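# Unlatch the vacuum cover and swing it open

## Task

Lift the green release catch, then rotate the vacuum's cover back beyond vertical so that it stays open with nothing holding it.

## Robot and tools

Robot: two arms on a table. left_arm carries a left hand and sits at about (+0.045, +0.360, 0) m in the scene frame. right_arm carries a right hand and sits at about (-0.029, -0.318, 0) m. Both bases are turned only slightly about z. Scene frame: origin at table-top height, midway between the nominal bases. +z is up, +x points out over the table, and left_arm is on the +y side. Image left and right do not match the arm names.

Hand geometry (right hand; the left hand is its mirror, so its +x points toward the thumb). The hand point sits just past the index and middle knuckles. +z runs along straight fingers toward the tips. +y points out of the palm, whose face is at y = -0.062. +x runs across the palm, away from the thumb. Fingertips curl toward +y as they bend. A rigid mast near the wrist, on the palm side, can strike objects. Fingertips have short rubber caps; the rest of the hand is hard plastic.

execute_actions(actions, cameras). actions is a list of actions, run in order. Each action lasts 0.5 s and is a table of up to 15 rows, one row per 1/30 s step. A short table repeats its last row. Every row is one flat list of 48 numbers, each in [-1, 1], covering both arms even if one stays still:
1-6: left_arm dx, dy, dz, rx, ry, rz.
7-22: left hand motor goals.
23-24: left current_limit, speed.
25-30: right_arm dx, dy, dz, rx, ry, rz.
31-46: right hand motor goals.
47-48: right current_limit, speed.

Arm numbers are offsets, not poses. They are measured from that arm's Hand target as it stood when the action began, along that arm's own base axes. Every row in an action uses the same start point, so rows do not add up within an action. A new action or call starts from the new Hand target, so sending the same offset again moves the arm further. Scale: 1.0 means 0.6 m for dx, dy, dz, or 180 degrees for rotation. rx, ry, rz form a single rotation vector, turning about the Hand target position. A translation longer than 1.0 is cut down along its direction. Commanded orientation is limited each step to 40 degrees from the measured one.

The hand often stops short of its target because of friction, load or elbow sag (it ends lower than commanded). Waiting will not close that gap. An all-zero action asks for the target again; if the arm is still short, send the remaining distance. Very small moves may not start. To stop pressing against something, set the target back beyond where the hand point is.

Hand numbers are absolute goal angles, scaled between each hinge's two stops. Per hand the order is: index_abd, index_mcp, index_pip, index_dip, middle_abd, middle_mcp, middle_pip, middle_dip, ring_abd, ring_mcp, ring_pip, ring_dip, thumb_cmc, thumb_axl, thumb_mcp, thumb_ipl.
Straight values: _abd 0.00, _mcp -0.75, _pip -0.58, _dip -0.70. thumb_cmc -0.71, thumb_axl -0.68, thumb_mcp -0.23, thumb_ipl -0.17.
Toward +1, the finger joints bend the finger toward the palm, and _abd swings it away from the thumb. thumb_cmc toward +1 brings the thumb round in front of the palm.
A 0 is a real goal, not 'no change'. To keep a hand as it is, resend its hand_goal values, hand_current_limit and hand_speed.

current_limit maps -1..+1 onto 0..550 mA (never below 11 mA). A very low limit may leave fingers too weak to lift. speed sets the rate to (speed+1)/2 of 8.5 rad/s. The start values are +0.4 and -0.6, and the last values sent remain in force.

cameras: a list of names, ["all"], or []. If left out, an empty actions list returns every camera image and a non-empty one returns none. An unknown name makes the call invalid. Sending actions: [] is a way to just look. Cameras: cam_high and cam_low (fixed, 896x504, scene frame), cam_left_wrist and cam_right_wrist (fisheye, 672x504, on the arms). The calibrations are approximate.

zoom_image(camera, region): region is [x0, y0, x1, y1] in pixels of that camera's latest image, with (0,0) at the top left. It can be at most 504 by 504. Only cameras present in the newest images can be zoomed.

finished_scene(scene=1): ends the scene for good. The cover must already be open and staying open by itself.

Results: for each arm, end_effector_position (m) and end_effector_quat_wxyz in that arm's base frame, possibly a few cm off. Hand target is the pose the next offsets start from. Joint positions and velocities ('within noise' means still). Joint torques include the arm's own weight, so they are noisy hints of contact, not proof. For each hand motor, in the order above:
- hand_goal: goals now set.
- hand_measured: actual hinge positions.
- hand_current_ma: current drawn.
- hand_state: moving, goal, blocked or overload.
A grip only pushes while the goal lies past the surface. Resending measured values relaxes the grip; resending goals keeps it.

Risks to avoid:
- A motor drawing 495 mA or more for 5 s in total shuts down for 10 s.
- Holding loads, keeping an arm stretched out, or pushing at an unreachable pose heats the motors. A MOTOR HOT line appears at 85 °C. At 100 °C that arm goes limp for 30-60 s.
- Any arm stop discards new commands while the old ones stay active.
- Never let the hands or arms press or collide with each other, or grip the other hand.
- No slams, hard hits on fixed or heavy parts, hard pushes, long falls, or releasing moving parts.
- Nothing may leave the table.
- The scene keeps running while you think. Smooth, low-effort motion is preferred.

Each tool is called after "Request:" by a JSON object that holds its "name" and its "arguments".

## Session

Request:
{"name": "execute_actions", "arguments": {"actions": []}}

Scene clock: 0.00 s.
left_arm: end_effector_position=(+0.4161, -0.1068, +0.3152) hand_goal=(+0.000, -0.754, -0.576, -0.696, +0.000, -0.754, -0.576, -0.696, +0.000, -0.754, -0.576, -0.696, -0.714, -0.678, -0.226, -0.168) hand_measured=(+0.000, -0.754, -0.576, -0.696, +0.000, -0.754, -0.576, -0.696, +0.000, -0.754, -0.576, -0.696, -0.714, -0.678, -0.226, -0.168) hand_current_ma=(+0, +0, +0, +0, +0, +0, +0, +0, +0, +0, +0, +0, +0, +0, +0, +0) hand_state=(goal, goal, goal, goal, goal, goal, goal, goal, goal, goal, goal, goal, goal, goal, goal, goal) hand_current_limit=0.40 hand_speed=-0.60 end_effector_quat_wxyz=(+0.424, +0.842, +0.076, +0.325) | right_arm: end_effector_position=(+0.6439, -0.1233, +0.2166) hand_goal=(+0.000, -0.754, -0.576, -0.696, +0.000, -0.754, -0.576, -0.696, +0.000, -0.754, -0.576, -0.696, -0.714, -0.678, -0.226, -0.168) hand_measured=(+0.000, -0.754, -0.576, -0.696, +0.000, -0.754, -0.576, -0.696, +0.000, -0.754, -0.576, -0.696, -0.714, -0.678, -0.226, -0.168) hand_current_ma=(+0, +0, +0, +0, +0, +0, +0, +0, +0, +0, +0, +0, +0, +0, +0, +0) hand_state=(goal, goal, goal, goal, goal, goal, goal, goal, goal, goal, goal, goal, goal, goal, goal, goal) hand_current_limit=0.40 hand_speed=-0.60 end_effector_quat_wxyz=(+0.333, +0.870, +0.160, +0.328)
Joint positions: left_arm=[0.173 1.058 0.708 -0.374 0.864 1.155] | right_arm=[0.06 1.721 1.233 -0.23 0.539 1.017]
Joint velocities: within noise
Joint torques (N m): no reading
Heat: left arm: hottest waist 27 °C; right arm: hottest shoulder 27 °C.
Hand target: left_arm +0.4208, -0.1060, +0.3323; +0.423, +0.837, +0.066, +0.341 | right_arm +0.6508, -0.1228, +0.2223; +0.333, +0.867, +0.158, +0.335

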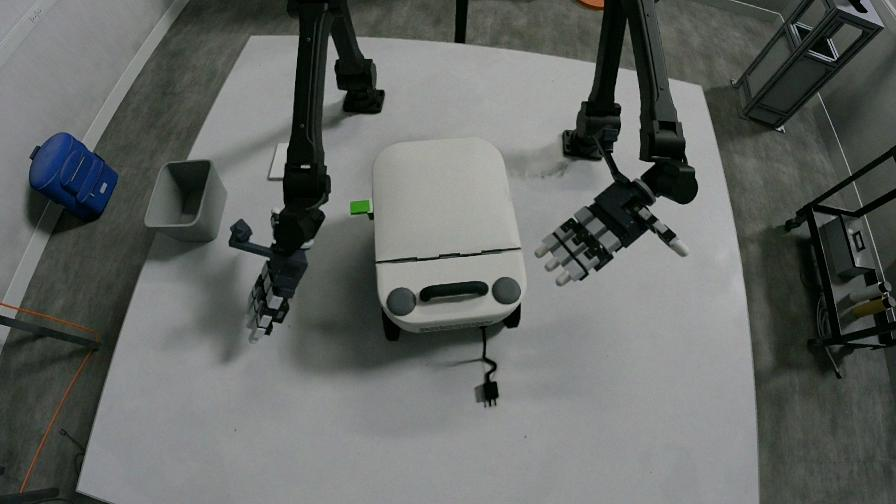

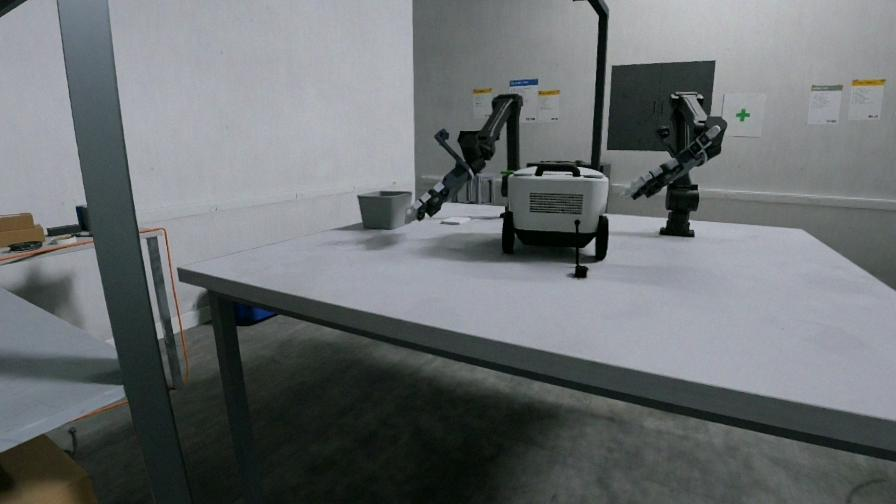

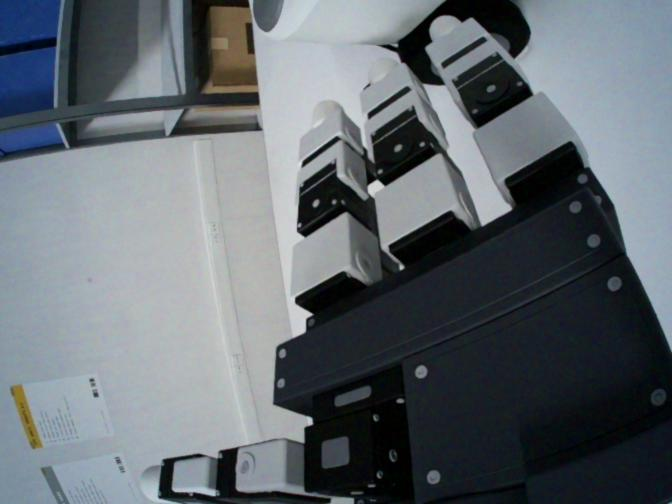

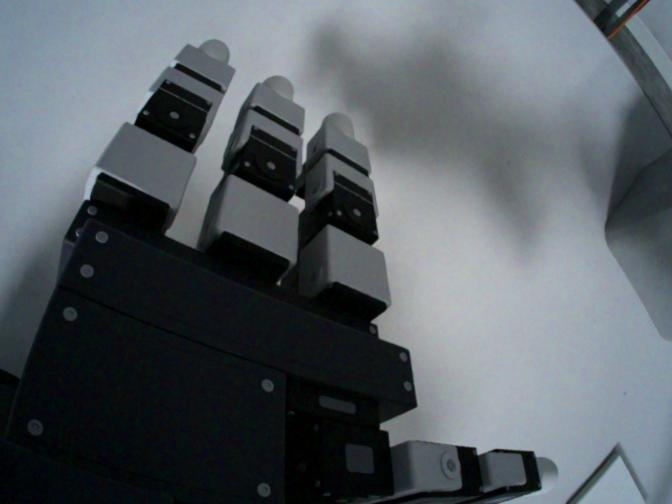

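Request:
{"name": "zoom_image", "arguments": {"camera": "cam_high", "region": [320, 120, 560, 360]}}

Request:
{"name": "zoom_image", "arguments": {"camera": "cam_low", "region": [400, 80, 740, 300]}}

Scaled by 2.100 from the camera's 896x504 image, which has a finer 1280x720 frame.

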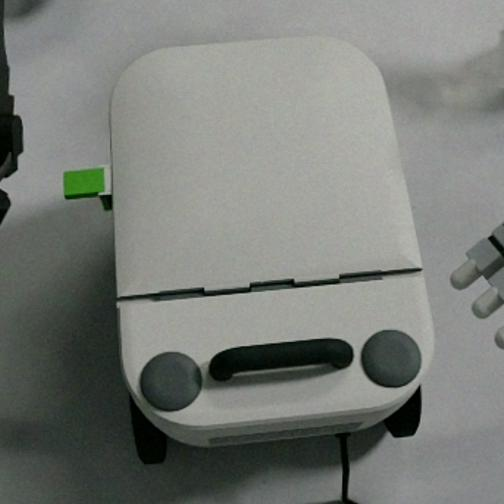

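Scaled by 1.482 from the camera's 896x504 image, which has a finer 1280x720 frame.

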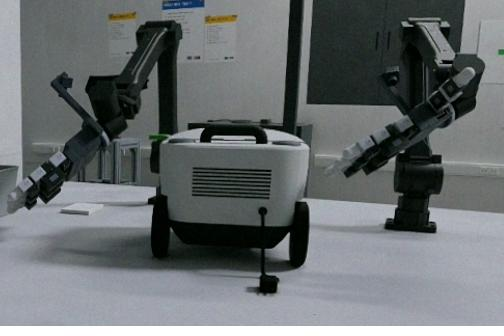

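Request:
{"name": "zoom_image", "arguments": {"camera": "cam_high", "region": [335, 180, 405, 240]}}

Request:
{"name": "zoom_image", "arguments": {"camera": "cam_low", "region": [490, 145, 630, 265]}}

Request:
{"name": "zoom_image", "arguments": {"camera": "cam_high", "region": [360, 125, 540, 345]}}

Scaled by 7.200 from the camera's 896x504 image, which has a finer 1280x720 frame.

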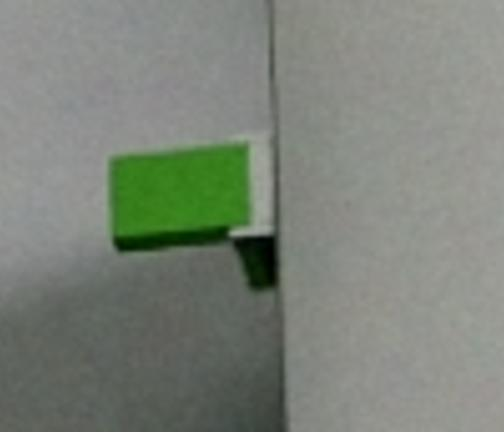

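Scaled by 3.600 from the camera's 896x504 image, which has a finer 1280x720 frame.

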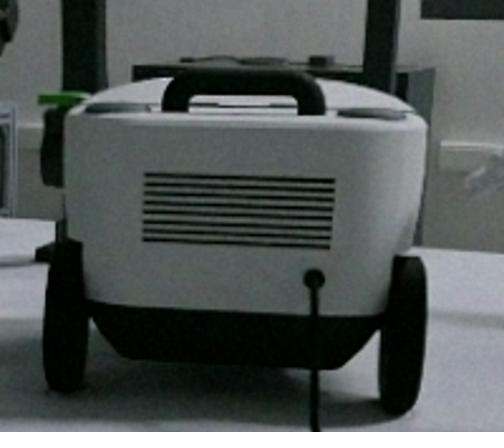

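Scaled by 2.291 from the camera's 896x504 image, which has a finer 1280x720 frame.

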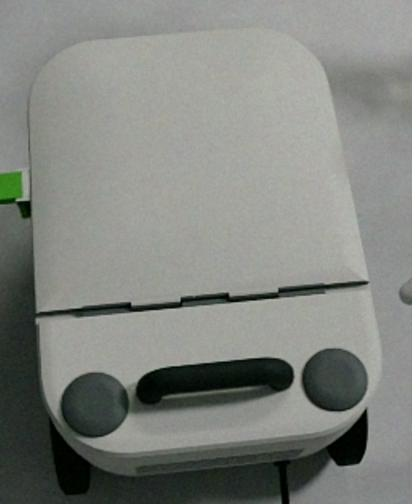

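Request:
{"name": "execute_actions", "arguments": {"actions": [[[0,0,0,0,0,0,0,-0.754,-0.576,-0.696,0,-0.754,-0.576,-0.696,0,-0.754,-0.576,-0.696,-0.714,-0.678,-0.226,-0.168,0.4,-0.6,-0.1,0.042,0.12,-0.041,-0.062,0.137,0,-0.754,-0.576,-0.696,0,-0.754,-0.576,-0.696,0,-0.754,-0.576,-0.696,-0.714,-0.678,-0.226,-0.168,0.4,-0.6]],[[0,0,0,0,0,0,0,-0.754,-0.576,-0.696,0,-0.754,-0.576,-0.696,0,-0.754,-0.576,-0.696,-0.714,-0.678,-0.226,-0.168,0.4,-0.6,-0.1,0.042,0.12,-0.041,-0.062,0.137,0,-0.754,-0.576,-0.696,0,-0.754,-0.576,-0.696,0,-0.754,-0.576,-0.696,-0.714,-0.678,-0.226,-0.168,0.4,-0.6]]], "cameras": ["cam_high"]}}

Scene clock: 70.97 s.
left_arm: end_effector_position=(+0.4161, -0.1068, +0.3152) hand_goal=(+0.000, -0.754, -0.576, -0.696, +0.000, -0.754, -0.576, -0.696, +0.000, -0.754, -0.576, -0.696, -0.714, -0.678, -0.226, -0.168) hand_measured=(+0.000, -0.758, -0.576, -0.696, +0.000, -0.758, -0.576, -0.696, +0.000, -0.758, -0.576, -0.696, -0.720, -0.678, -0.226, -0.168) hand_current_ma=(+0, -4, +0, +0, +0, -4, +0, +0, +0, -3, +0, +0, -4, +0, +0, +0) hand_state=(goal, goal, goal, goal, goal, goal, goal, goal, goal, goal, goal, goal, goal, goal, goal, goal) hand_current_limit=0.40 hand_speed=-0.60 end_effector_quat_wxyz=(+0.424, +0.842, +0.076, +0.325) | right_arm: end_effector_position=(+0.5298, -0.0666, +0.3759) hand_goal=(+0.000, -0.754, -0.576, -0.696, +0.000, -0.754, -0.576, -0.696, +0.000, -0.754, -0.576, -0.696, -0.714, -0.678, -0.226, -0.168) hand_measured=(+0.000, -0.764, -0.576, -0.696, +0.000, -0.762, -0.576, -0.696, +0.000, -0.762, -0.576, -0.696, -0.720, -0.678, -0.224, -0.168) hand_current_ma=(+0, -3, +0, +0, +0, -3, +0, +0, +0, -2, +0, +0, -1, +0, +0, +0) hand_state=(goal, goal, goal, goal, goal, goal, goal, goal, goal, goal, goal, goal, goal, goal, goal, goal) hand_current_limit=0.40 hand_speed=-0.60 end_effector_quat_wxyz=(+0.289, +0.594, +0.473, +0.583)
Joint positions: left_arm=[0.173 1.058 0.708 -0.374 0.864 1.155] | right_arm=[-0.143 1.128 0.714 0.25 -0.352 0.382]
Joint torques (N m): left_arm=[-0.03 -4.95 9.81 1.65 0.59 0.05] | right_arm=[-1.26 -5.48 9.11 2.59 -0.11 -0.28]
Heat: left arm: hottest elbow 32 °C; right arm: hottest elbow 37 °C.
Hand target: left_arm +0.4208, -0.1060, +0.3323; +0.423, +0.837, +0.066, +0.341 | right_arm +0.5308, -0.0725, +0.3664; +0.293, +0.596, +0.477, +0.576
Off the commanded pose: left_arm 0.018 m, 2 deg | right_arm 0.011 m, 1 deg.
Images, in order (width x height): cam_high 896x504.

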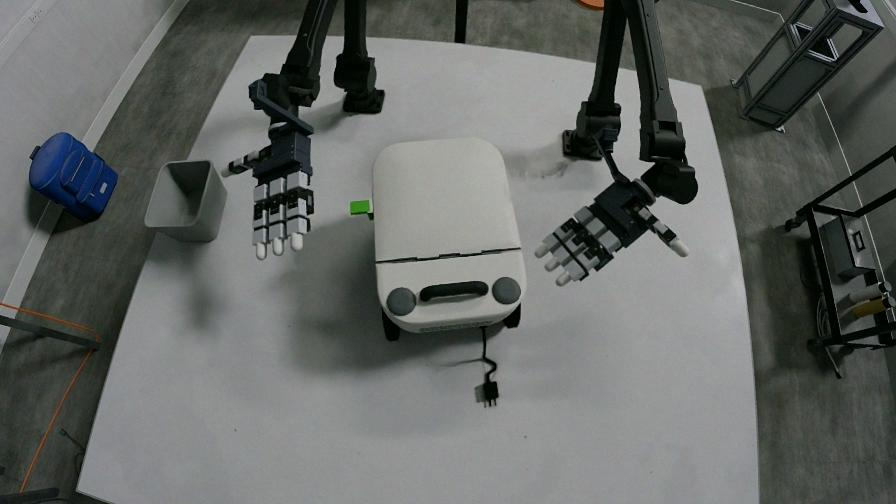

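Request:
{"name": "execute_actions", "arguments": {"actions": [[[0,0,0,0,0,0,0,-0.754,-0.576,-0.696,0,-0.754,-0.576,-0.696,0,-0.754,-0.576,-0.696,-0.714,-0.678,-0.226,-0.168,0.4,-0.6,-0.1,0.0,0.02,-0.041,-0.062,0.137,0,-0.754,-0.576,-0.696,0,-0.754,-0.576,-0.696,0,-0.754,-0.576,-0.696,-0.714,-0.678,-0.226,-0.168,0.4,-0.6]],[[0,0,0,0,0,0,0,-0.754,-0.576,-0.696,0,-0.754,-0.576,-0.696,0,-0.754,-0.576,-0.696,-0.714,-0.678,-0.226,-0.168,0.4,-0.6,-0.1,0.0,0.0,-0.041,-0.062,0.137,0,-0.754,-0.576,-0.696,0,-0.754,-0.576,-0.696,0,-0.754,-0.576,-0.696,-0.714,-0.678,-0.226,-0.168,0.4,-0.6]]], "cameras": ["cam_high","cam_right_wrist"]}}

Scene clock: 80.13 s.
left_arm: end_effector_position=(+0.4161, -0.1068, +0.3152) hand_goal=(+0.000, -0.754, -0.576, -0.696, +0.000, -0.754, -0.576, -0.696, +0.000, -0.754, -0.576, -0.696, -0.714, -0.678, -0.226, -0.168) hand_measured=(+0.000, -0.758, -0.576, -0.696, +0.000, -0.758, -0.576, -0.696, +0.000, -0.758, -0.576, -0.696, -0.720, -0.678, -0.226, -0.168) hand_current_ma=(+0, -4, +0, +0, +0, -4, +0, +0, +0, -3, +0, +0, -4, +0, +0, +0) hand_state=(goal, goal, goal, goal, goal, goal, goal, goal, goal, goal, goal, goal, goal, goal, goal, goal) hand_current_limit=0.40 hand_speed=-0.60 end_effector_quat_wxyz=(+0.424, +0.842, +0.076, +0.325) | right_arm: end_effector_position=(+0.4069, -0.0686, +0.3650) hand_goal=(+0.000, -0.754, -0.576, -0.696, +0.000, -0.754, -0.576, -0.696, +0.000, -0.754, -0.576, -0.696, -0.714, -0.678, -0.226, -0.168) hand_measured=(-0.002, -0.764, -0.576, -0.696, -0.002, -0.762, -0.576, -0.696, -0.002, -0.762, -0.576, -0.696, -0.720, -0.678, -0.226, -0.168) hand_current_ma=(+0, -3, +0, +0, +0, -3, +0, +0, +0, -2, +0, +0, -2, +0, +0, +0) hand_state=(goal, goal, goal, goal, goal, goal, goal, goal, goal, goal, goal, goal, goal, goal, goal, goal) hand_current_limit=0.40 hand_speed=-0.60 end_effector_quat_wxyz=(+0.187, +0.227, +0.670, +0.682)
Joint positions: left_arm=[0.173 1.058 0.708 -0.374 0.864 1.155] | right_arm=[-0.6 1.249 0.613 0.597 -1.576 0.021]
Joint torques (N m): left_arm=[-0.03 -4.95 9.8 1.66 0.58 0.05] | right_arm=[-0.26 -5.42 10.59 1.76 -0.11 -0.29]
Heat: left arm: hottest elbow 32 °C; right arm: hottest elbow 37 °C.
Hand target: left_arm +0.4208, -0.1060, +0.3323; +0.423, +0.837, +0.066, +0.341 | right_arm +0.4108, -0.0724, +0.3785; +0.183, +0.185, +0.684, +0.682
Off the commanded pose: left_arm 0.018 m, 2 deg | right_arm 0.015 m, 5 deg.
joint sent to its limit (right arm) — joint 5 (wrist yaw), lower limit. The joint targets are off in orientation, not in position.
camera_calibration:
cam_right_wrist: T_world_to_cam=[[0.664196, -0.487715, 0.56655, -0.478397], [-0.0952475, -0.806901, -0.582957, 0.149685], [0.741466, 0.333235, -0.582394, 0.0590394], [0, 0, 0, 1]] pos_world=[0.28823, -0.132214, 0.392679]
Images, in order (width x height): cam_high 896x504, cam_right_wrist 672x504.

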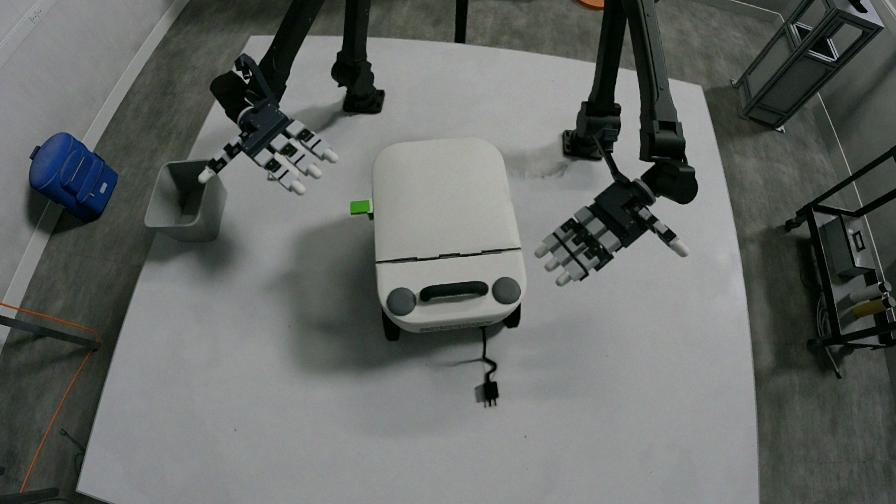

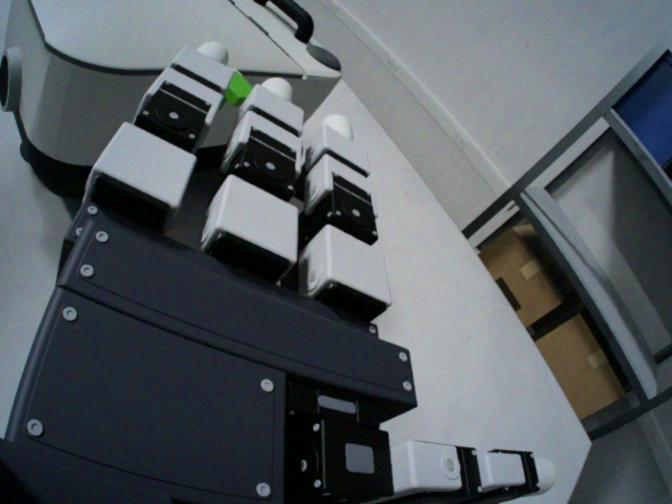

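Request:
{"name": "execute_actions", "arguments": {"actions": [[[0,0,0,0,0,0,0,-0.754,-0.576,-0.696,0,-0.754,-0.576,-0.696,0,-0.754,-0.576,-0.696,-0.714,-0.678,-0.226,-0.168,0.4,-0.6,0.01,-0.046,-0.08,0,0,-0.055,0,-0.754,-0.576,-0.696,0,-0.754,-0.576,-0.696,0,-0.754,-0.576,-0.696,0.143,-0.678,-0.226,-0.168,0.4,-0.6]],[[0,0,0,0,0,0,0,-0.754,-0.576,-0.696,0,-0.754,-0.576,-0.696,0,-0.754,-0.576,-0.696,-0.714,-0.678,-0.226,-0.168,0.4,-0.6,0.006,0.0,-0.1,0,0,0,0,-0.754,-0.576,-0.696,0,-0.754,-0.576,-0.696,0,-0.754,-0.576,-0.696,0.143,-0.678,-0.226,-0.168,0.4,-0.6]]], "cameras": ["cam_high","cam_right_wrist"]}}

Scene clock: 111.17 s.
left_arm: end_effector_position=(+0.4161, -0.1068, +0.3152) hand_goal=(+0.000, -0.754, -0.576, -0.696, +0.000, -0.754, -0.576, -0.696, +0.000, -0.754, -0.576, -0.696, -0.714, -0.678, -0.226, -0.168) hand_measured=(+0.000, -0.758, -0.576, -0.696, +0.000, -0.758, -0.576, -0.696, +0.000, -0.758, -0.576, -0.696, -0.720, -0.678, -0.226, -0.168) hand_current_ma=(+0, -4, +0, +0, +0, -4, +0, +0, +0, -3, +0, +0, -4, +0, +0, +0) hand_state=(goal, goal, goal, goal, goal, goal, goal, goal, goal, goal, goal, goal, goal, goal, goal, goal) hand_current_limit=0.40 hand_speed=-0.60 end_effector_quat_wxyz=(+0.424, +0.842, +0.076, +0.325) | right_arm: end_effector_position=(+0.4219, -0.0975, +0.2740) hand_goal=(+0.000, -0.754, -0.576, -0.696, +0.000, -0.754, -0.576, -0.696, +0.000, -0.754, -0.576, -0.696, +0.142, -0.678, -0.226, -0.168) hand_measured=(-0.002, -0.764, -0.576, -0.696, -0.002, -0.764, -0.576, -0.696, -0.002, -0.762, -0.576, -0.696, +0.132, -0.678, -0.226, -0.168) hand_current_ma=(+0, -4, +0, +0, +0, -3, +0, +0, +0, -3, +0, +0, -3, +0, +0, +0) hand_state=(goal, goal, goal, goal, goal, goal, goal, goal, goal, goal, goal, goal, goal, goal, goal, goal) hand_current_limit=0.40 hand_speed=-0.60 end_effector_quat_wxyz=(+0.233, +0.247, +0.666, +0.664)
Joint positions: left_arm=[0.173 1.058 0.708 -0.374 0.864 1.155] | right_arm=[-0.637 1.505 0.567 0.754 -1.514 -0.166]
Joint torques (N m): left_arm=[-0.03 -4.89 9.81 1.65 0.59 0.06] | right_arm=[-0.79 -6.95 5.94 1.7 -0.24 -0.25]
Heat: left arm: hottest elbow 33 °C; right arm: hottest elbow 37 °C.
Hand target: left_arm +0.4208, -0.1060, +0.3323; +0.423, +0.837, +0.066, +0.341 | right_arm +0.4204, -0.1000, +0.2703; +0.241, +0.244, +0.665, +0.663
Off the commanded pose: left_arm 0.018 m, 2 deg | right_arm 0.005 m, 1 deg.
camera_calibration:
cam_right_wrist: T_world_to_cam=[[0.598859, -0.529568, 0.600771, -0.436736], [-0.158609, -0.81373, -0.559183, 0.0942842], [0.784991, 0.239584, -0.571304, -0.0259834], [0, 0, 0, 1]] pos_world=[0.296894, -0.148334, 0.300256]
Images, in order (width x height): cam_high 896x504, cam_right_wrist 672x504.

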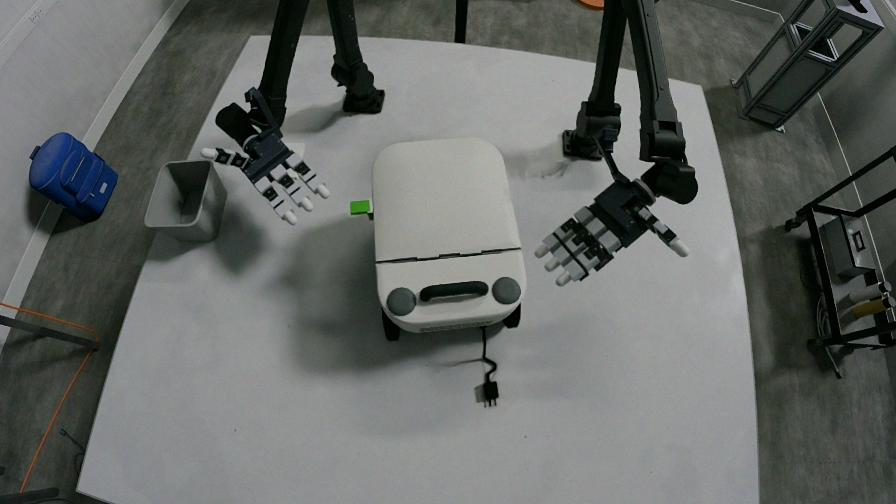

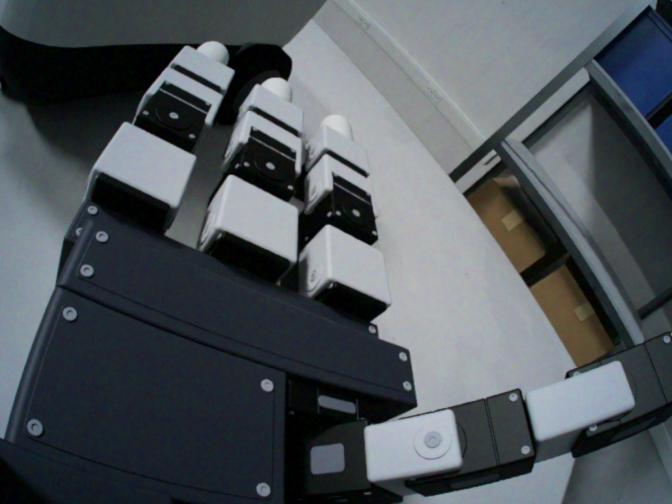

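Request:
{"name": "execute_actions", "arguments": {"actions": [[[0,0,0,0,0,0,0,-0.754,-0.576,-0.696,0,-0.754,-0.576,-0.696,0,-0.754,-0.576,-0.696,-0.714,-0.678,-0.226,-0.168,0.4,-0.6,0.046,0.075,-0.01,0,0,0,0,-0.754,-0.576,-0.696,0,-0.754,-0.576,-0.696,0,-0.754,-0.576,-0.696,0.143,-0.678,-0.226,-0.168,0.4,-0.6]],[[0,0,0,0,0,0,0,-0.754,-0.576,-0.696,0,-0.754,-0.576,-0.696,0,-0.754,-0.576,-0.696,-0.714,-0.678,-0.226,-0.168,0.4,-0.6,0.046,0.075,0,0,0,0,0,-0.754,-0.576,-0.696,0,-0.754,-0.576,-0.696,0,-0.754,-0.576,-0.696,0.143,-0.678,-0.226,-0.168,0.4,-0.6]]], "cameras": ["cam_high","cam_low","cam_right_wrist"]}}

Request:
{"name": "zoom_image", "arguments": {"camera": "cam_high", "region": [290, 160, 410, 260]}}

Request:
{"name": "zoom_image", "arguments": {"camera": "cam_low", "region": [450, 140, 590, 240]}}

Scene clock: 119.47 s.
left_arm: end_effector_position=(+0.4161, -0.1068, +0.3152) hand_goal=(+0.000, -0.754, -0.576, -0.696, +0.000, -0.754, -0.576, -0.696, +0.000, -0.754, -0.576, -0.696, -0.714, -0.678, -0.226, -0.168) hand_measured=(+0.000, -0.758, -0.576, -0.696, +0.000, -0.758, -0.576, -0.696, +0.000, -0.758, -0.576, -0.696, -0.720, -0.678, -0.226, -0.168) hand_current_ma=(+0, -4, +0, +0, +0, -4, +0, +0, +0, -3, +0, +0, -4, +0, +0, +0) hand_state=(goal, goal, goal, goal, goal, goal, goal, goal, goal, goal, goal, goal, goal, goal, goal, goal) hand_current_limit=0.40 hand_speed=-0.60 end_effector_quat_wxyz=(+0.424, +0.842, +0.076, +0.325) | right_arm: end_effector_position=(+0.4728, -0.0116, +0.2709) hand_goal=(+0.000, -0.754, -0.576, -0.696, +0.000, -0.754, -0.576, -0.696, +0.000, -0.754, -0.576, -0.696, +0.142, -0.678, -0.226, -0.168) hand_measured=(-0.002, -0.764, -0.576, -0.696, -0.002, -0.764, -0.576, -0.696, -0.002, -0.762, -0.576, -0.696, +0.132, -0.678, -0.226, -0.168) hand_current_ma=(+0, -4, +0, +0, +0, -3, +0, +0, +0, -3, +0, +0, -3, +0, +0, +0) hand_state=(goal, goal, goal, goal, goal, goal, goal, goal, goal, goal, goal, goal, goal, goal, goal, goal) hand_current_limit=0.40 hand_speed=-0.60 end_effector_quat_wxyz=(+0.249, +0.238, +0.667, +0.660)
Joint positions: left_arm=[0.173 1.058 0.708 -0.374 0.864 1.155] | right_arm=[-0.361 1.567 0.564 0.99 -1.228 -0.031]
Joint torques (N m): left_arm=[-0.09 -4.95 9.81 1.65 0.59 0.05] | right_arm=[0.26 -7.12 5.86 2.14 0.07 0.07]
Heat: left arm: hottest elbow 33 °C; right arm: hottest elbow 36 °C.
Hand target: left_arm +0.4208, -0.1060, +0.3323; +0.423, +0.837, +0.066, +0.341 | right_arm +0.4756, -0.0101, +0.2643; +0.241, +0.244, +0.665, +0.663
Off the commanded pose: left_arm 0.018 m, 2 deg | right_arm 0.007 m, 1 deg.
camera_calibration:
cam_right_wrist: T_world_to_cam=[[0.573384, -0.525008, 0.628965, -0.415353], [-0.15088, -0.822234, -0.548786, 0.16407], [0.805274, 0.219768, -0.550669, -0.103726], [0, 0, 0, 1]] pos_world=[0.34644, -0.0603639, 0.294163]
Images, in order (width x height): cam_high 896x504, cam_low 896x504, cam_right_wrist 672x504.

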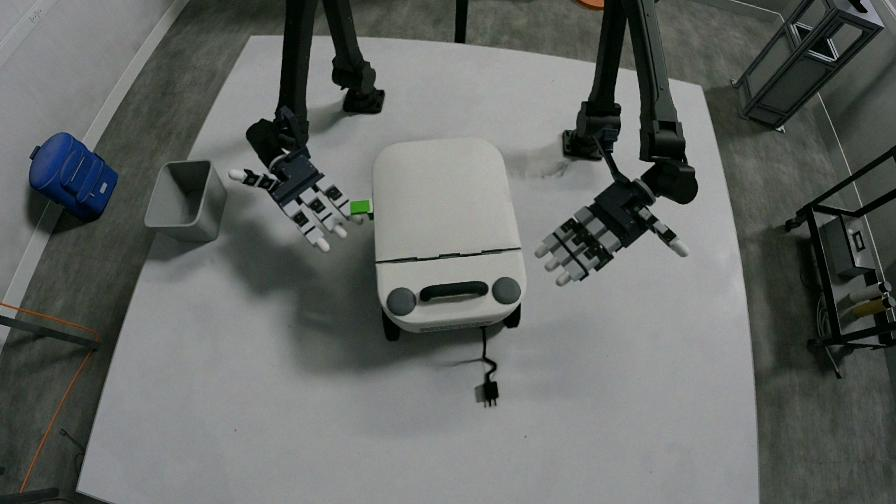

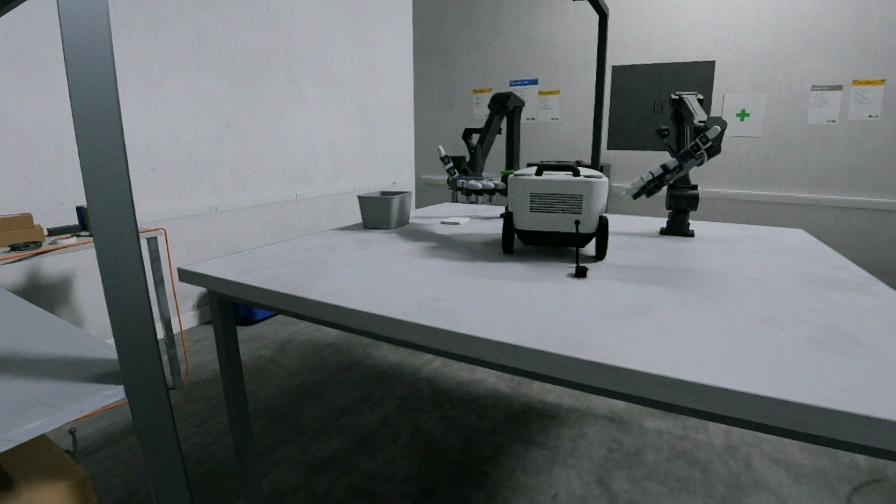

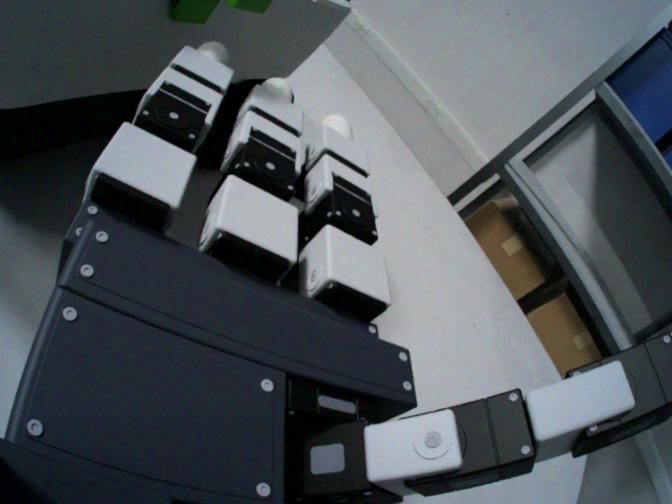

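Scaled by 4.200 from the camera's 896x504 image, which has a finer 1280x720 frame.

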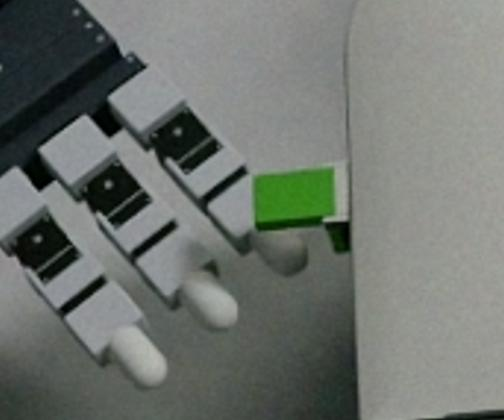

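Scaled by 3.600 from the camera's 896x504 image, which has a finer 1280x720 frame.

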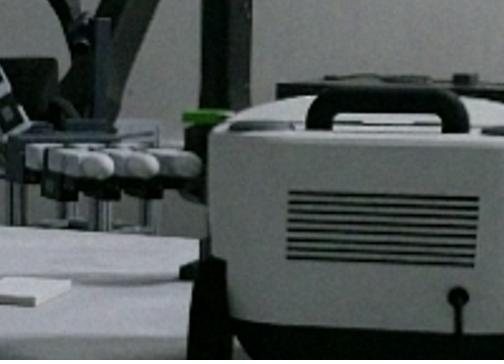

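Request:
{"name": "execute_actions", "arguments": {"actions": [[[0,0,0,0,0,0,0,-0.754,-0.576,-0.696,0,-0.754,-0.576,-0.696,0,-0.754,-0.576,-0.696,-0.714,-0.678,-0.226,-0.168,0.4,-0.6,-0.008,0.03,0,0,0,0,0,-0.754,-0.576,-0.696,0,-0.754,-0.576,-0.696,0,-0.754,-0.576,-0.696,0.143,-0.678,-0.226,-0.168,0.8,-0.6]],[[0,0,0,0,0,0,0,-0.754,-0.576,-0.696,0,-0.754,-0.576,-0.696,0,-0.754,-0.576,-0.696,-0.714,-0.678,-0.226,-0.168,0.4,-0.6,0,0,0.05,0,0,0,0,-0.754,-0.576,-0.696,0,-0.754,-0.576,-0.696,0,-0.754,-0.576,-0.696,0.143,-0.678,-0.226,-0.168,0.8,-0.6]],[[0,0,0,0,0,0,0,-0.754,-0.576,-0.696,0,-0.754,-0.576,-0.696,0,-0.754,-0.576,-0.696,-0.714,-0.678,-0.226,-0.168,0.4,-0.6,0,0,0.035,0,0,0,0,-0.754,-0.576,-0.696,0,-0.754,-0.576,-0.696,0,-0.754,-0.576,-0.696,0.143,-0.678,-0.226,-0.168,0.8,-0.6]]], "cameras": ["cam_high","cam_low","cam_right_wrist"]}}

Request:
{"name": "zoom_image", "arguments": {"camera": "cam_high", "region": [290, 160, 410, 260]}}

Request:
{"name": "zoom_image", "arguments": {"camera": "cam_low", "region": [450, 140, 590, 240]}}

Scene clock: 132.23 s.
left_arm: end_effector_position=(+0.4161, -0.1068, +0.3152) hand_goal=(+0.000, -0.754, -0.576, -0.696, +0.000, -0.754, -0.576, -0.696, +0.000, -0.754, -0.576, -0.696, -0.714, -0.678, -0.226, -0.168) hand_measured=(+0.000, -0.758, -0.576, -0.696, +0.000, -0.758, -0.576, -0.696, +0.000, -0.758, -0.576, -0.696, -0.720, -0.678, -0.226, -0.168) hand_current_ma=(+0, -4, +0, +0, +0, -4, +0, +0, +0, -3, +0, +0, -4, +0, +0, +0) hand_state=(goal, goal, goal, goal, goal, goal, goal, goal, goal, goal, goal, goal, goal, goal, goal, goal) hand_current_limit=0.40 hand_speed=-0.60 end_effector_quat_wxyz=(+0.424, +0.842, +0.076, +0.325) | right_arm: end_effector_position=(+0.4666, +0.0030, +0.3017) hand_goal=(+0.000, -0.754, -0.576, -0.696, +0.000, -0.754, -0.576, -0.696, +0.000, -0.754, -0.576, -0.696, +0.142, -0.678, -0.226, -0.168) hand_measured=(-0.002, -0.764, -0.576, -0.696, -0.002, -0.764, -0.576, -0.696, -0.012, -0.782, -0.588, -0.700, +0.132, -0.678, -0.226, -0.168) hand_current_ma=(+0, -4, +0, +0, +0, -3, +0, +0, -4, -23, -5, +0, -3, +0, +0, +0) hand_state=(goal, goal, goal, goal, goal, goal, goal, goal, goal, blocked, goal, goal, goal, goal, goal, goal) hand_current_limit=0.80 hand_speed=-0.60 end_effector_quat_wxyz=(+0.239, +0.257, +0.664, +0.660)
Joint positions: left_arm=[0.173 1.058 0.708 -0.374 0.864 1.155] | right_arm=[-0.325 1.421 0.547 0.838 -1.178 -0.011]
Joint torques (N m): left_arm=[-0.09 -4.95 9.8 1.66 0.59 0.04] | right_arm=[0.79 -8.53 8.77 1.35 -0.19 -0.05]
Heat: left arm: hottest elbow 34 °C; right arm: hottest elbow 35 °C.
Hand target: left_arm +0.4208, -0.1060, +0.3323; +0.423, +0.837, +0.066, +0.341 | right_arm +0.4707, +0.0080, +0.3155; +0.241, +0.244, +0.665, +0.663
Off the commanded pose: left_arm 0.018 m, 2 deg | right_arm 0.015 m, 2 deg.
camera_calibration:
cam_right_wrist: T_world_to_cam=[[0.588954, -0.544391, 0.597303, -0.421223], [-0.181537, -0.809313, -0.558621, 0.209185], [0.787513, 0.220569, -0.575476, -0.0691627], [0, 0, 0, 1]] pos_world=[0.340522, -0.0447587, 0.328651]
Images, in order (width x height): cam_high 896x504, cam_low 896x504, cam_right_wrist 672x504.

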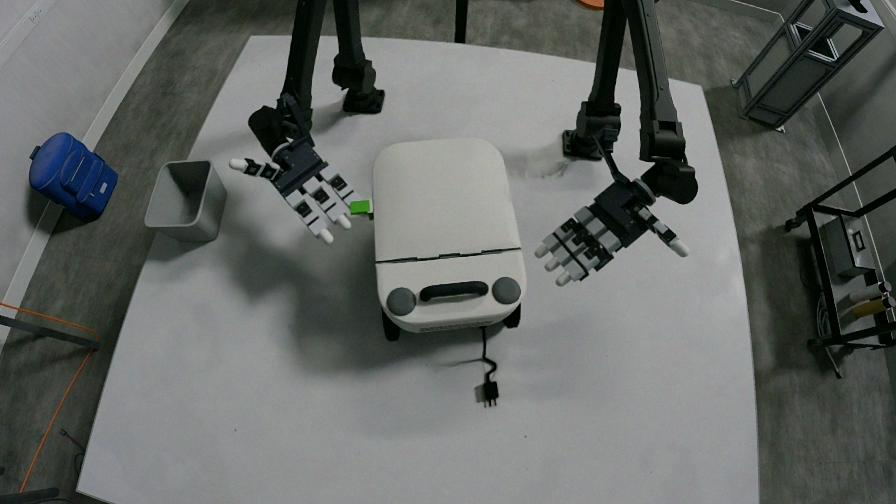

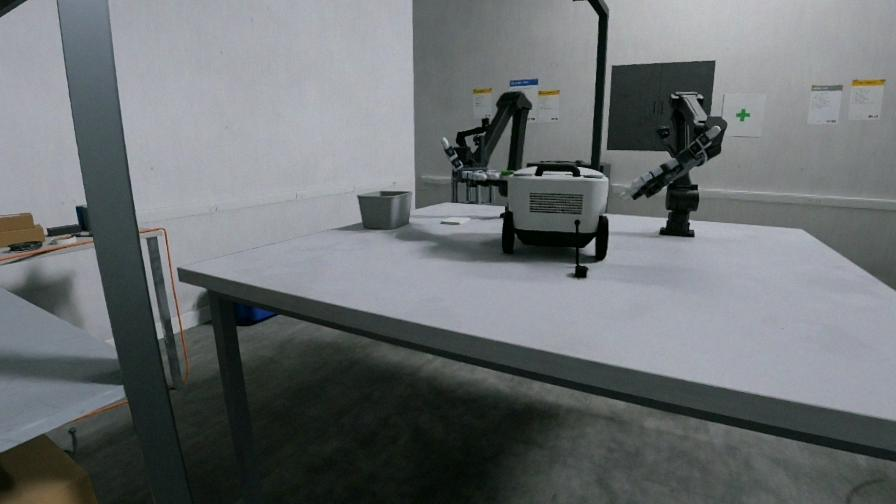

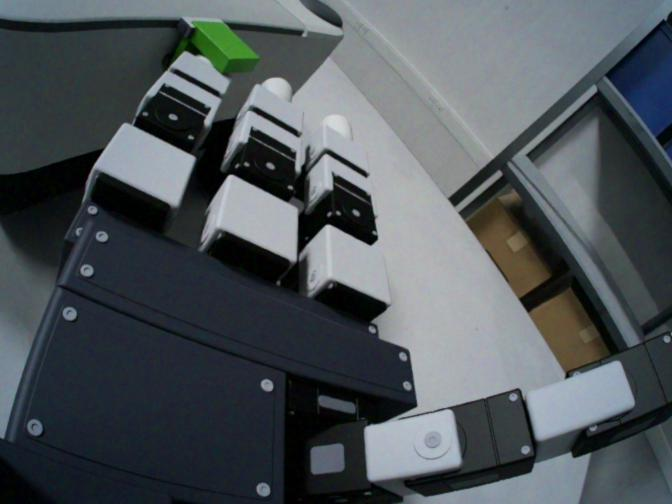

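Scaled by 4.200 from the camera's 896x504 image, which has a finer 1280x720 frame.

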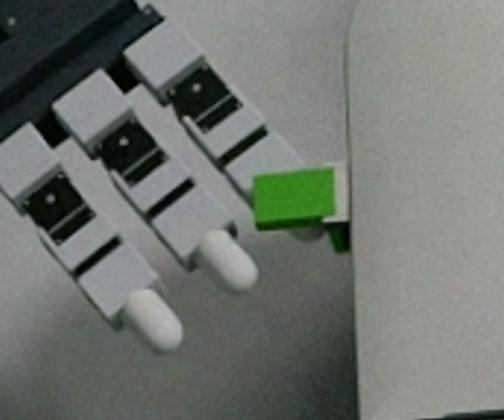

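Scaled by 3.600 from the camera's 896x504 image, which has a finer 1280x720 frame.

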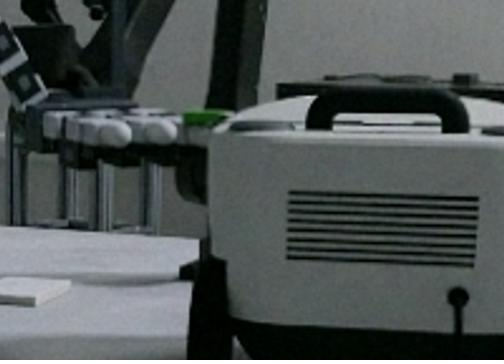

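Request:
{"name": "execute_actions", "arguments": {"actions": [[[0,0,0,0,0,0,0,-0.754,-0.576,-0.696,0,-0.754,-0.576,-0.696,0,-0.754,-0.576,-0.696,-0.714,-0.678,-0.226,-0.168,0.4,-0.6,0,0,0.05,0,0,0,0,-0.754,-0.576,-0.696,0,-0.754,-0.576,-0.696,0,-0.72,-0.55,-0.66,0.143,-0.678,-0.226,-0.168,0.9,-0.6]]], "cameras": ["cam_high","cam_low","cam_right_wrist"]}}

Request:
{"name": "zoom_image", "arguments": {"camera": "cam_high", "region": [290, 140, 430, 260]}}

Scene clock: 139.30 s.
left_arm: end_effector_position=(+0.4161, -0.1068, +0.3152) hand_goal=(+0.000, -0.754, -0.576, -0.696, +0.000, -0.754, -0.576, -0.696, +0.000, -0.754, -0.576, -0.696, -0.714, -0.678, -0.226, -0.168) hand_measured=(+0.000, -0.758, -0.576, -0.696, +0.000, -0.758, -0.576, -0.696, +0.000, -0.758, -0.576, -0.696, -0.720, -0.678, -0.226, -0.168) hand_current_ma=(+0, -4, +0, +0, +0, -4, +0, +0, +0, -3, +0, +0, -4, +0, +0, +0) hand_state=(goal, goal, goal, goal, goal, goal, goal, goal, goal, goal, goal, goal, goal, goal, goal, goal) hand_current_limit=0.40 hand_speed=-0.60 end_effector_quat_wxyz=(+0.424, +0.842, +0.076, +0.325) | right_arm: end_effector_position=(+0.4657, +0.0025, +0.3078) hand_goal=(+0.000, -0.754, -0.576, -0.696, +0.000, -0.754, -0.576, -0.696, +0.000, -0.720, -0.550, -0.660, +0.142, -0.678, -0.226, -0.168) hand_measured=(-0.002, -0.764, -0.576, -0.696, -0.002, -0.764, -0.576, -0.696, -0.032, -0.814, -0.602, -0.680, +0.134, -0.678, -0.226, -0.168) hand_current_ma=(+0, -4, +0, +0, +0, -3, +0, +0, -21, -190, -58, -11, -3, +0, +0, +0) hand_state=(goal, goal, goal, goal, goal, goal, goal, goal, blocked, blocked, blocked, goal, goal, goal, goal, goal) hand_current_limit=0.90 hand_speed=-0.60 end_effector_quat_wxyz=(+0.220, +0.281, +0.663, +0.658)
Joint positions: left_arm=[0.173 1.058 0.708 -0.374 0.864 1.155] | right_arm=[-0.325 1.357 0.547 0.715 -1.171 -0.01]
Joint torques (N m): left_arm=[0.03 -4.89 9.81 1.63 0.59 0.05] | right_arm=[0.67 -9.41 11.37 1.74 -0.55 -0.06]
Heat: left arm: hottest elbow 34 °C; right arm: hottest elbow 35 °C.
Hand target: left_arm +0.4208, -0.1060, +0.3323; +0.423, +0.837, +0.066, +0.341 | right_arm +0.4708, +0.0080, +0.3454; +0.241, +0.244, +0.665, +0.663
Off the commanded pose: left_arm 0.018 m, 2 deg | right_arm 0.038 m, 5 deg.
camera_calibration:
cam_right_wrist: T_world_to_cam=[[0.617578, -0.559972, 0.552294, -0.424036], [-0.219663, -0.797069, -0.56252, 0.23112], [0.755212, 0.226082, -0.615258, -0.0375171], [0, 0, 0, 1]] pos_world=[0.340978, -0.0447479, 0.34112]
Images, in order (width x height): cam_high 896x504, cam_low 896x504, cam_right_wrist 672x504.

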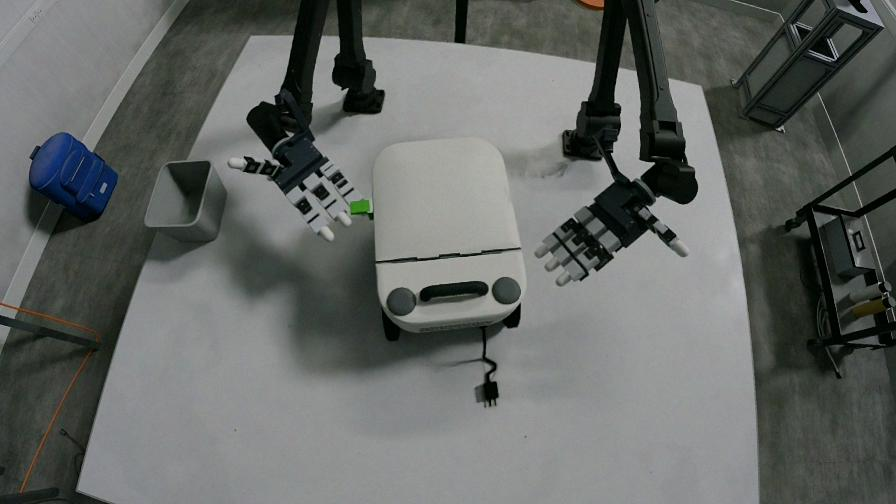

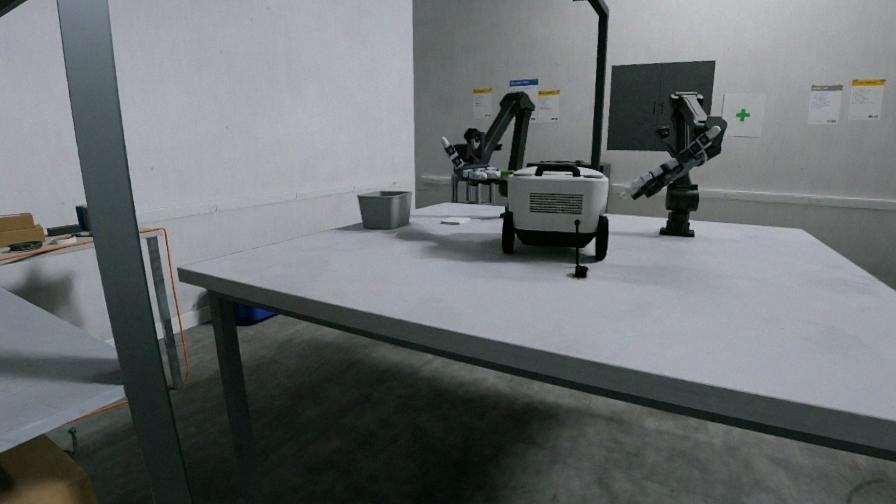

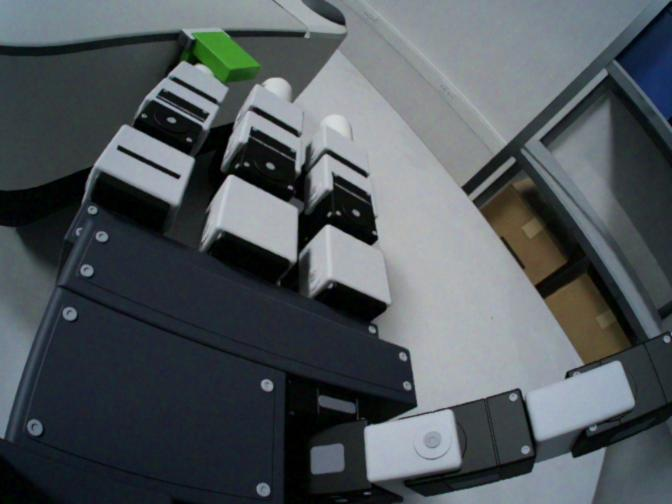

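Scaled by 3.600 from the camera's 896x504 image, which has a finer 1280x720 frame.

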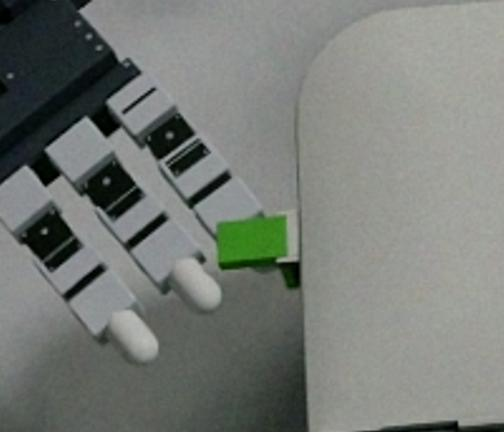

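Request:
{"name": "execute_actions", "arguments": {"actions": [[[0,0,0,0,0,0,0,-0.754,-0.576,-0.696,0,-0.754,-0.576,-0.696,0,-0.754,-0.576,-0.696,-0.714,-0.678,-0.226,-0.168,0.4,-0.6,0,0,0.05,0,0,0,0,-0.754,-0.576,-0.696,0,-0.754,-0.576,-0.696,0,-0.72,-0.55,-0.66,0.143,-0.678,-0.226,-0.168,0.75,-0.6]]], "cameras": ["cam_high","cam_right_wrist"]}}

Request:
{"name": "zoom_image", "arguments": {"camera": "cam_high", "region": [290, 140, 430, 260]}}

Scene clock: 148.20 s.
left_arm: end_effector_position=(+0.4161, -0.1068, +0.3152) hand_goal=(+0.000, -0.754, -0.576, -0.696, +0.000, -0.754, -0.576, -0.696, +0.000, -0.754, -0.576, -0.696, -0.714, -0.678, -0.226, -0.168) hand_measured=(+0.000, -0.758, -0.576, -0.696, +0.000, -0.758, -0.576, -0.696, +0.000, -0.758, -0.576, -0.696, -0.720, -0.678, -0.226, -0.168) hand_current_ma=(+0, -4, +0, +0, +0, -4, +0, +0, +0, -3, +0, +0, -4, +0, +0, +0) hand_state=(goal, goal, goal, goal, goal, goal, goal, goal, goal, goal, goal, goal, goal, goal, goal, goal) hand_current_limit=0.40 hand_speed=-0.60 end_effector_quat_wxyz=(+0.424, +0.842, +0.076, +0.325) | right_arm: end_effector_position=(+0.4628, +0.0030, +0.3172) hand_goal=(+0.000, -0.754, -0.576, -0.696, +0.000, -0.754, -0.576, -0.696, +0.000, -0.720, -0.550, -0.660, +0.142, -0.678, -0.226, -0.168) hand_measured=(-0.002, -0.764, -0.576, -0.696, -0.002, -0.764, -0.576, -0.696, -0.056, -0.850, -0.624, -0.690, +0.134, -0.678, -0.226, -0.168) hand_current_ma=(+0, -4, +0, +0, +0, -3, +0, +0, -53, -330, -110, -23, -3, +0, +0, +0) hand_state=(goal, goal, goal, goal, goal, goal, goal, goal, blocked, blocked, blocked, blocked, goal, goal, goal, goal) hand_current_limit=0.75 hand_speed=-0.60 end_effector_quat_wxyz=(+0.207, +0.297, +0.663, +0.655)
Joint positions: left_arm=[0.173 1.058 0.708 -0.374 0.864 1.155] | right_arm=[-0.325 1.292 0.551 0.601 -1.164 -0.014]
Joint torques (N m): left_arm=[-0.09 -4.89 9.81 1.68 0.59 0.05] | right_arm=[0.56 -9.7 14.02 1.95 -0.89 -0.02]
Heat: left arm: hottest elbow 34 °C; right arm: hottest elbow 35 °C.
Hand target: left_arm +0.4208, -0.1060, +0.3323; +0.423, +0.837, +0.066, +0.341 | right_arm +0.4708, +0.0080, +0.3753; +0.241, +0.244, +0.665, +0.663
Off the commanded pose: left_arm 0.018 m, 2 deg | right_arm 0.059 m, 7 deg.
camera_calibration:
cam_right_wrist: T_world_to_cam=[[0.63537, -0.569979, 0.520988, -0.42537], [-0.247438, -0.789374, -0.561839, 0.248703], [0.731491, 0.228064, -0.642579, -0.0100348], [0, 0, 0, 1]] pos_world=[0.339147, -0.0438434, 0.354896]
Images, in order (width x height): cam_high 896x504, cam_right_wrist 672x504.

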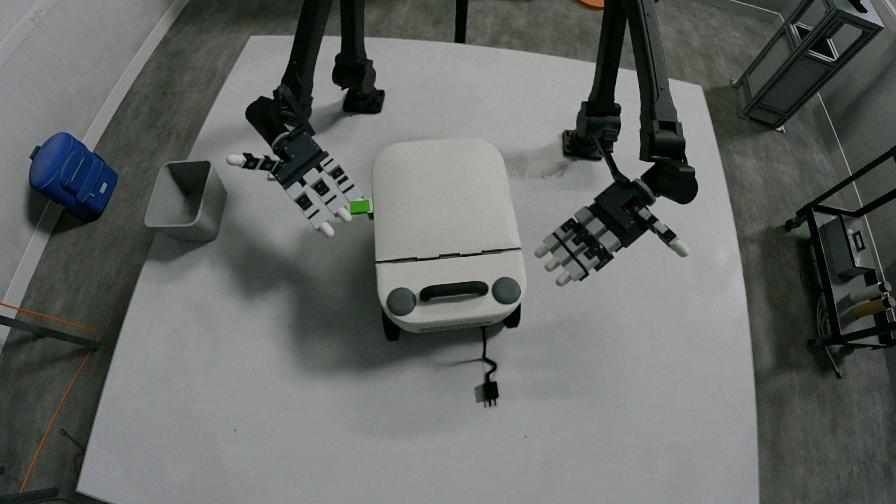

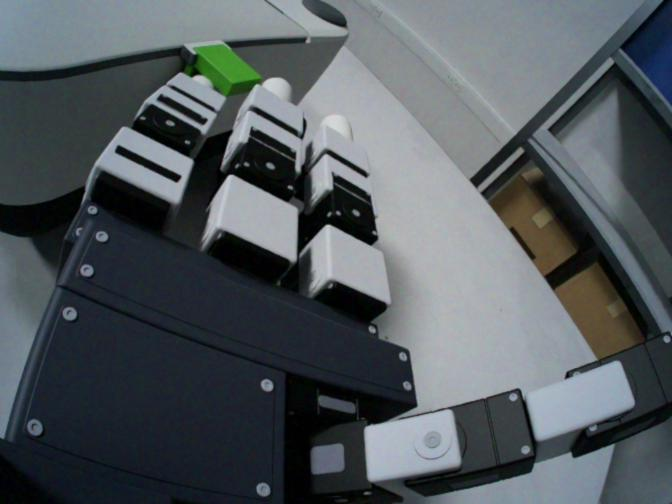

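Scaled by 3.600 from the camera's 896x504 image, which has a finer 1280x720 frame.

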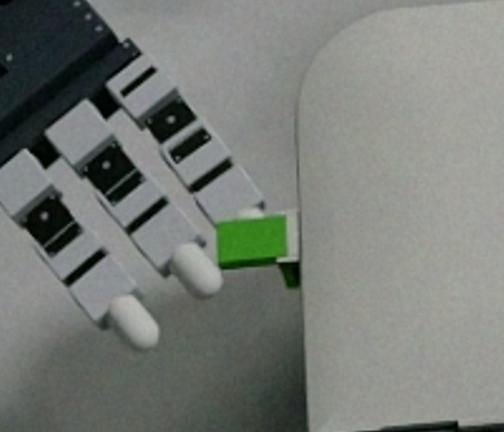

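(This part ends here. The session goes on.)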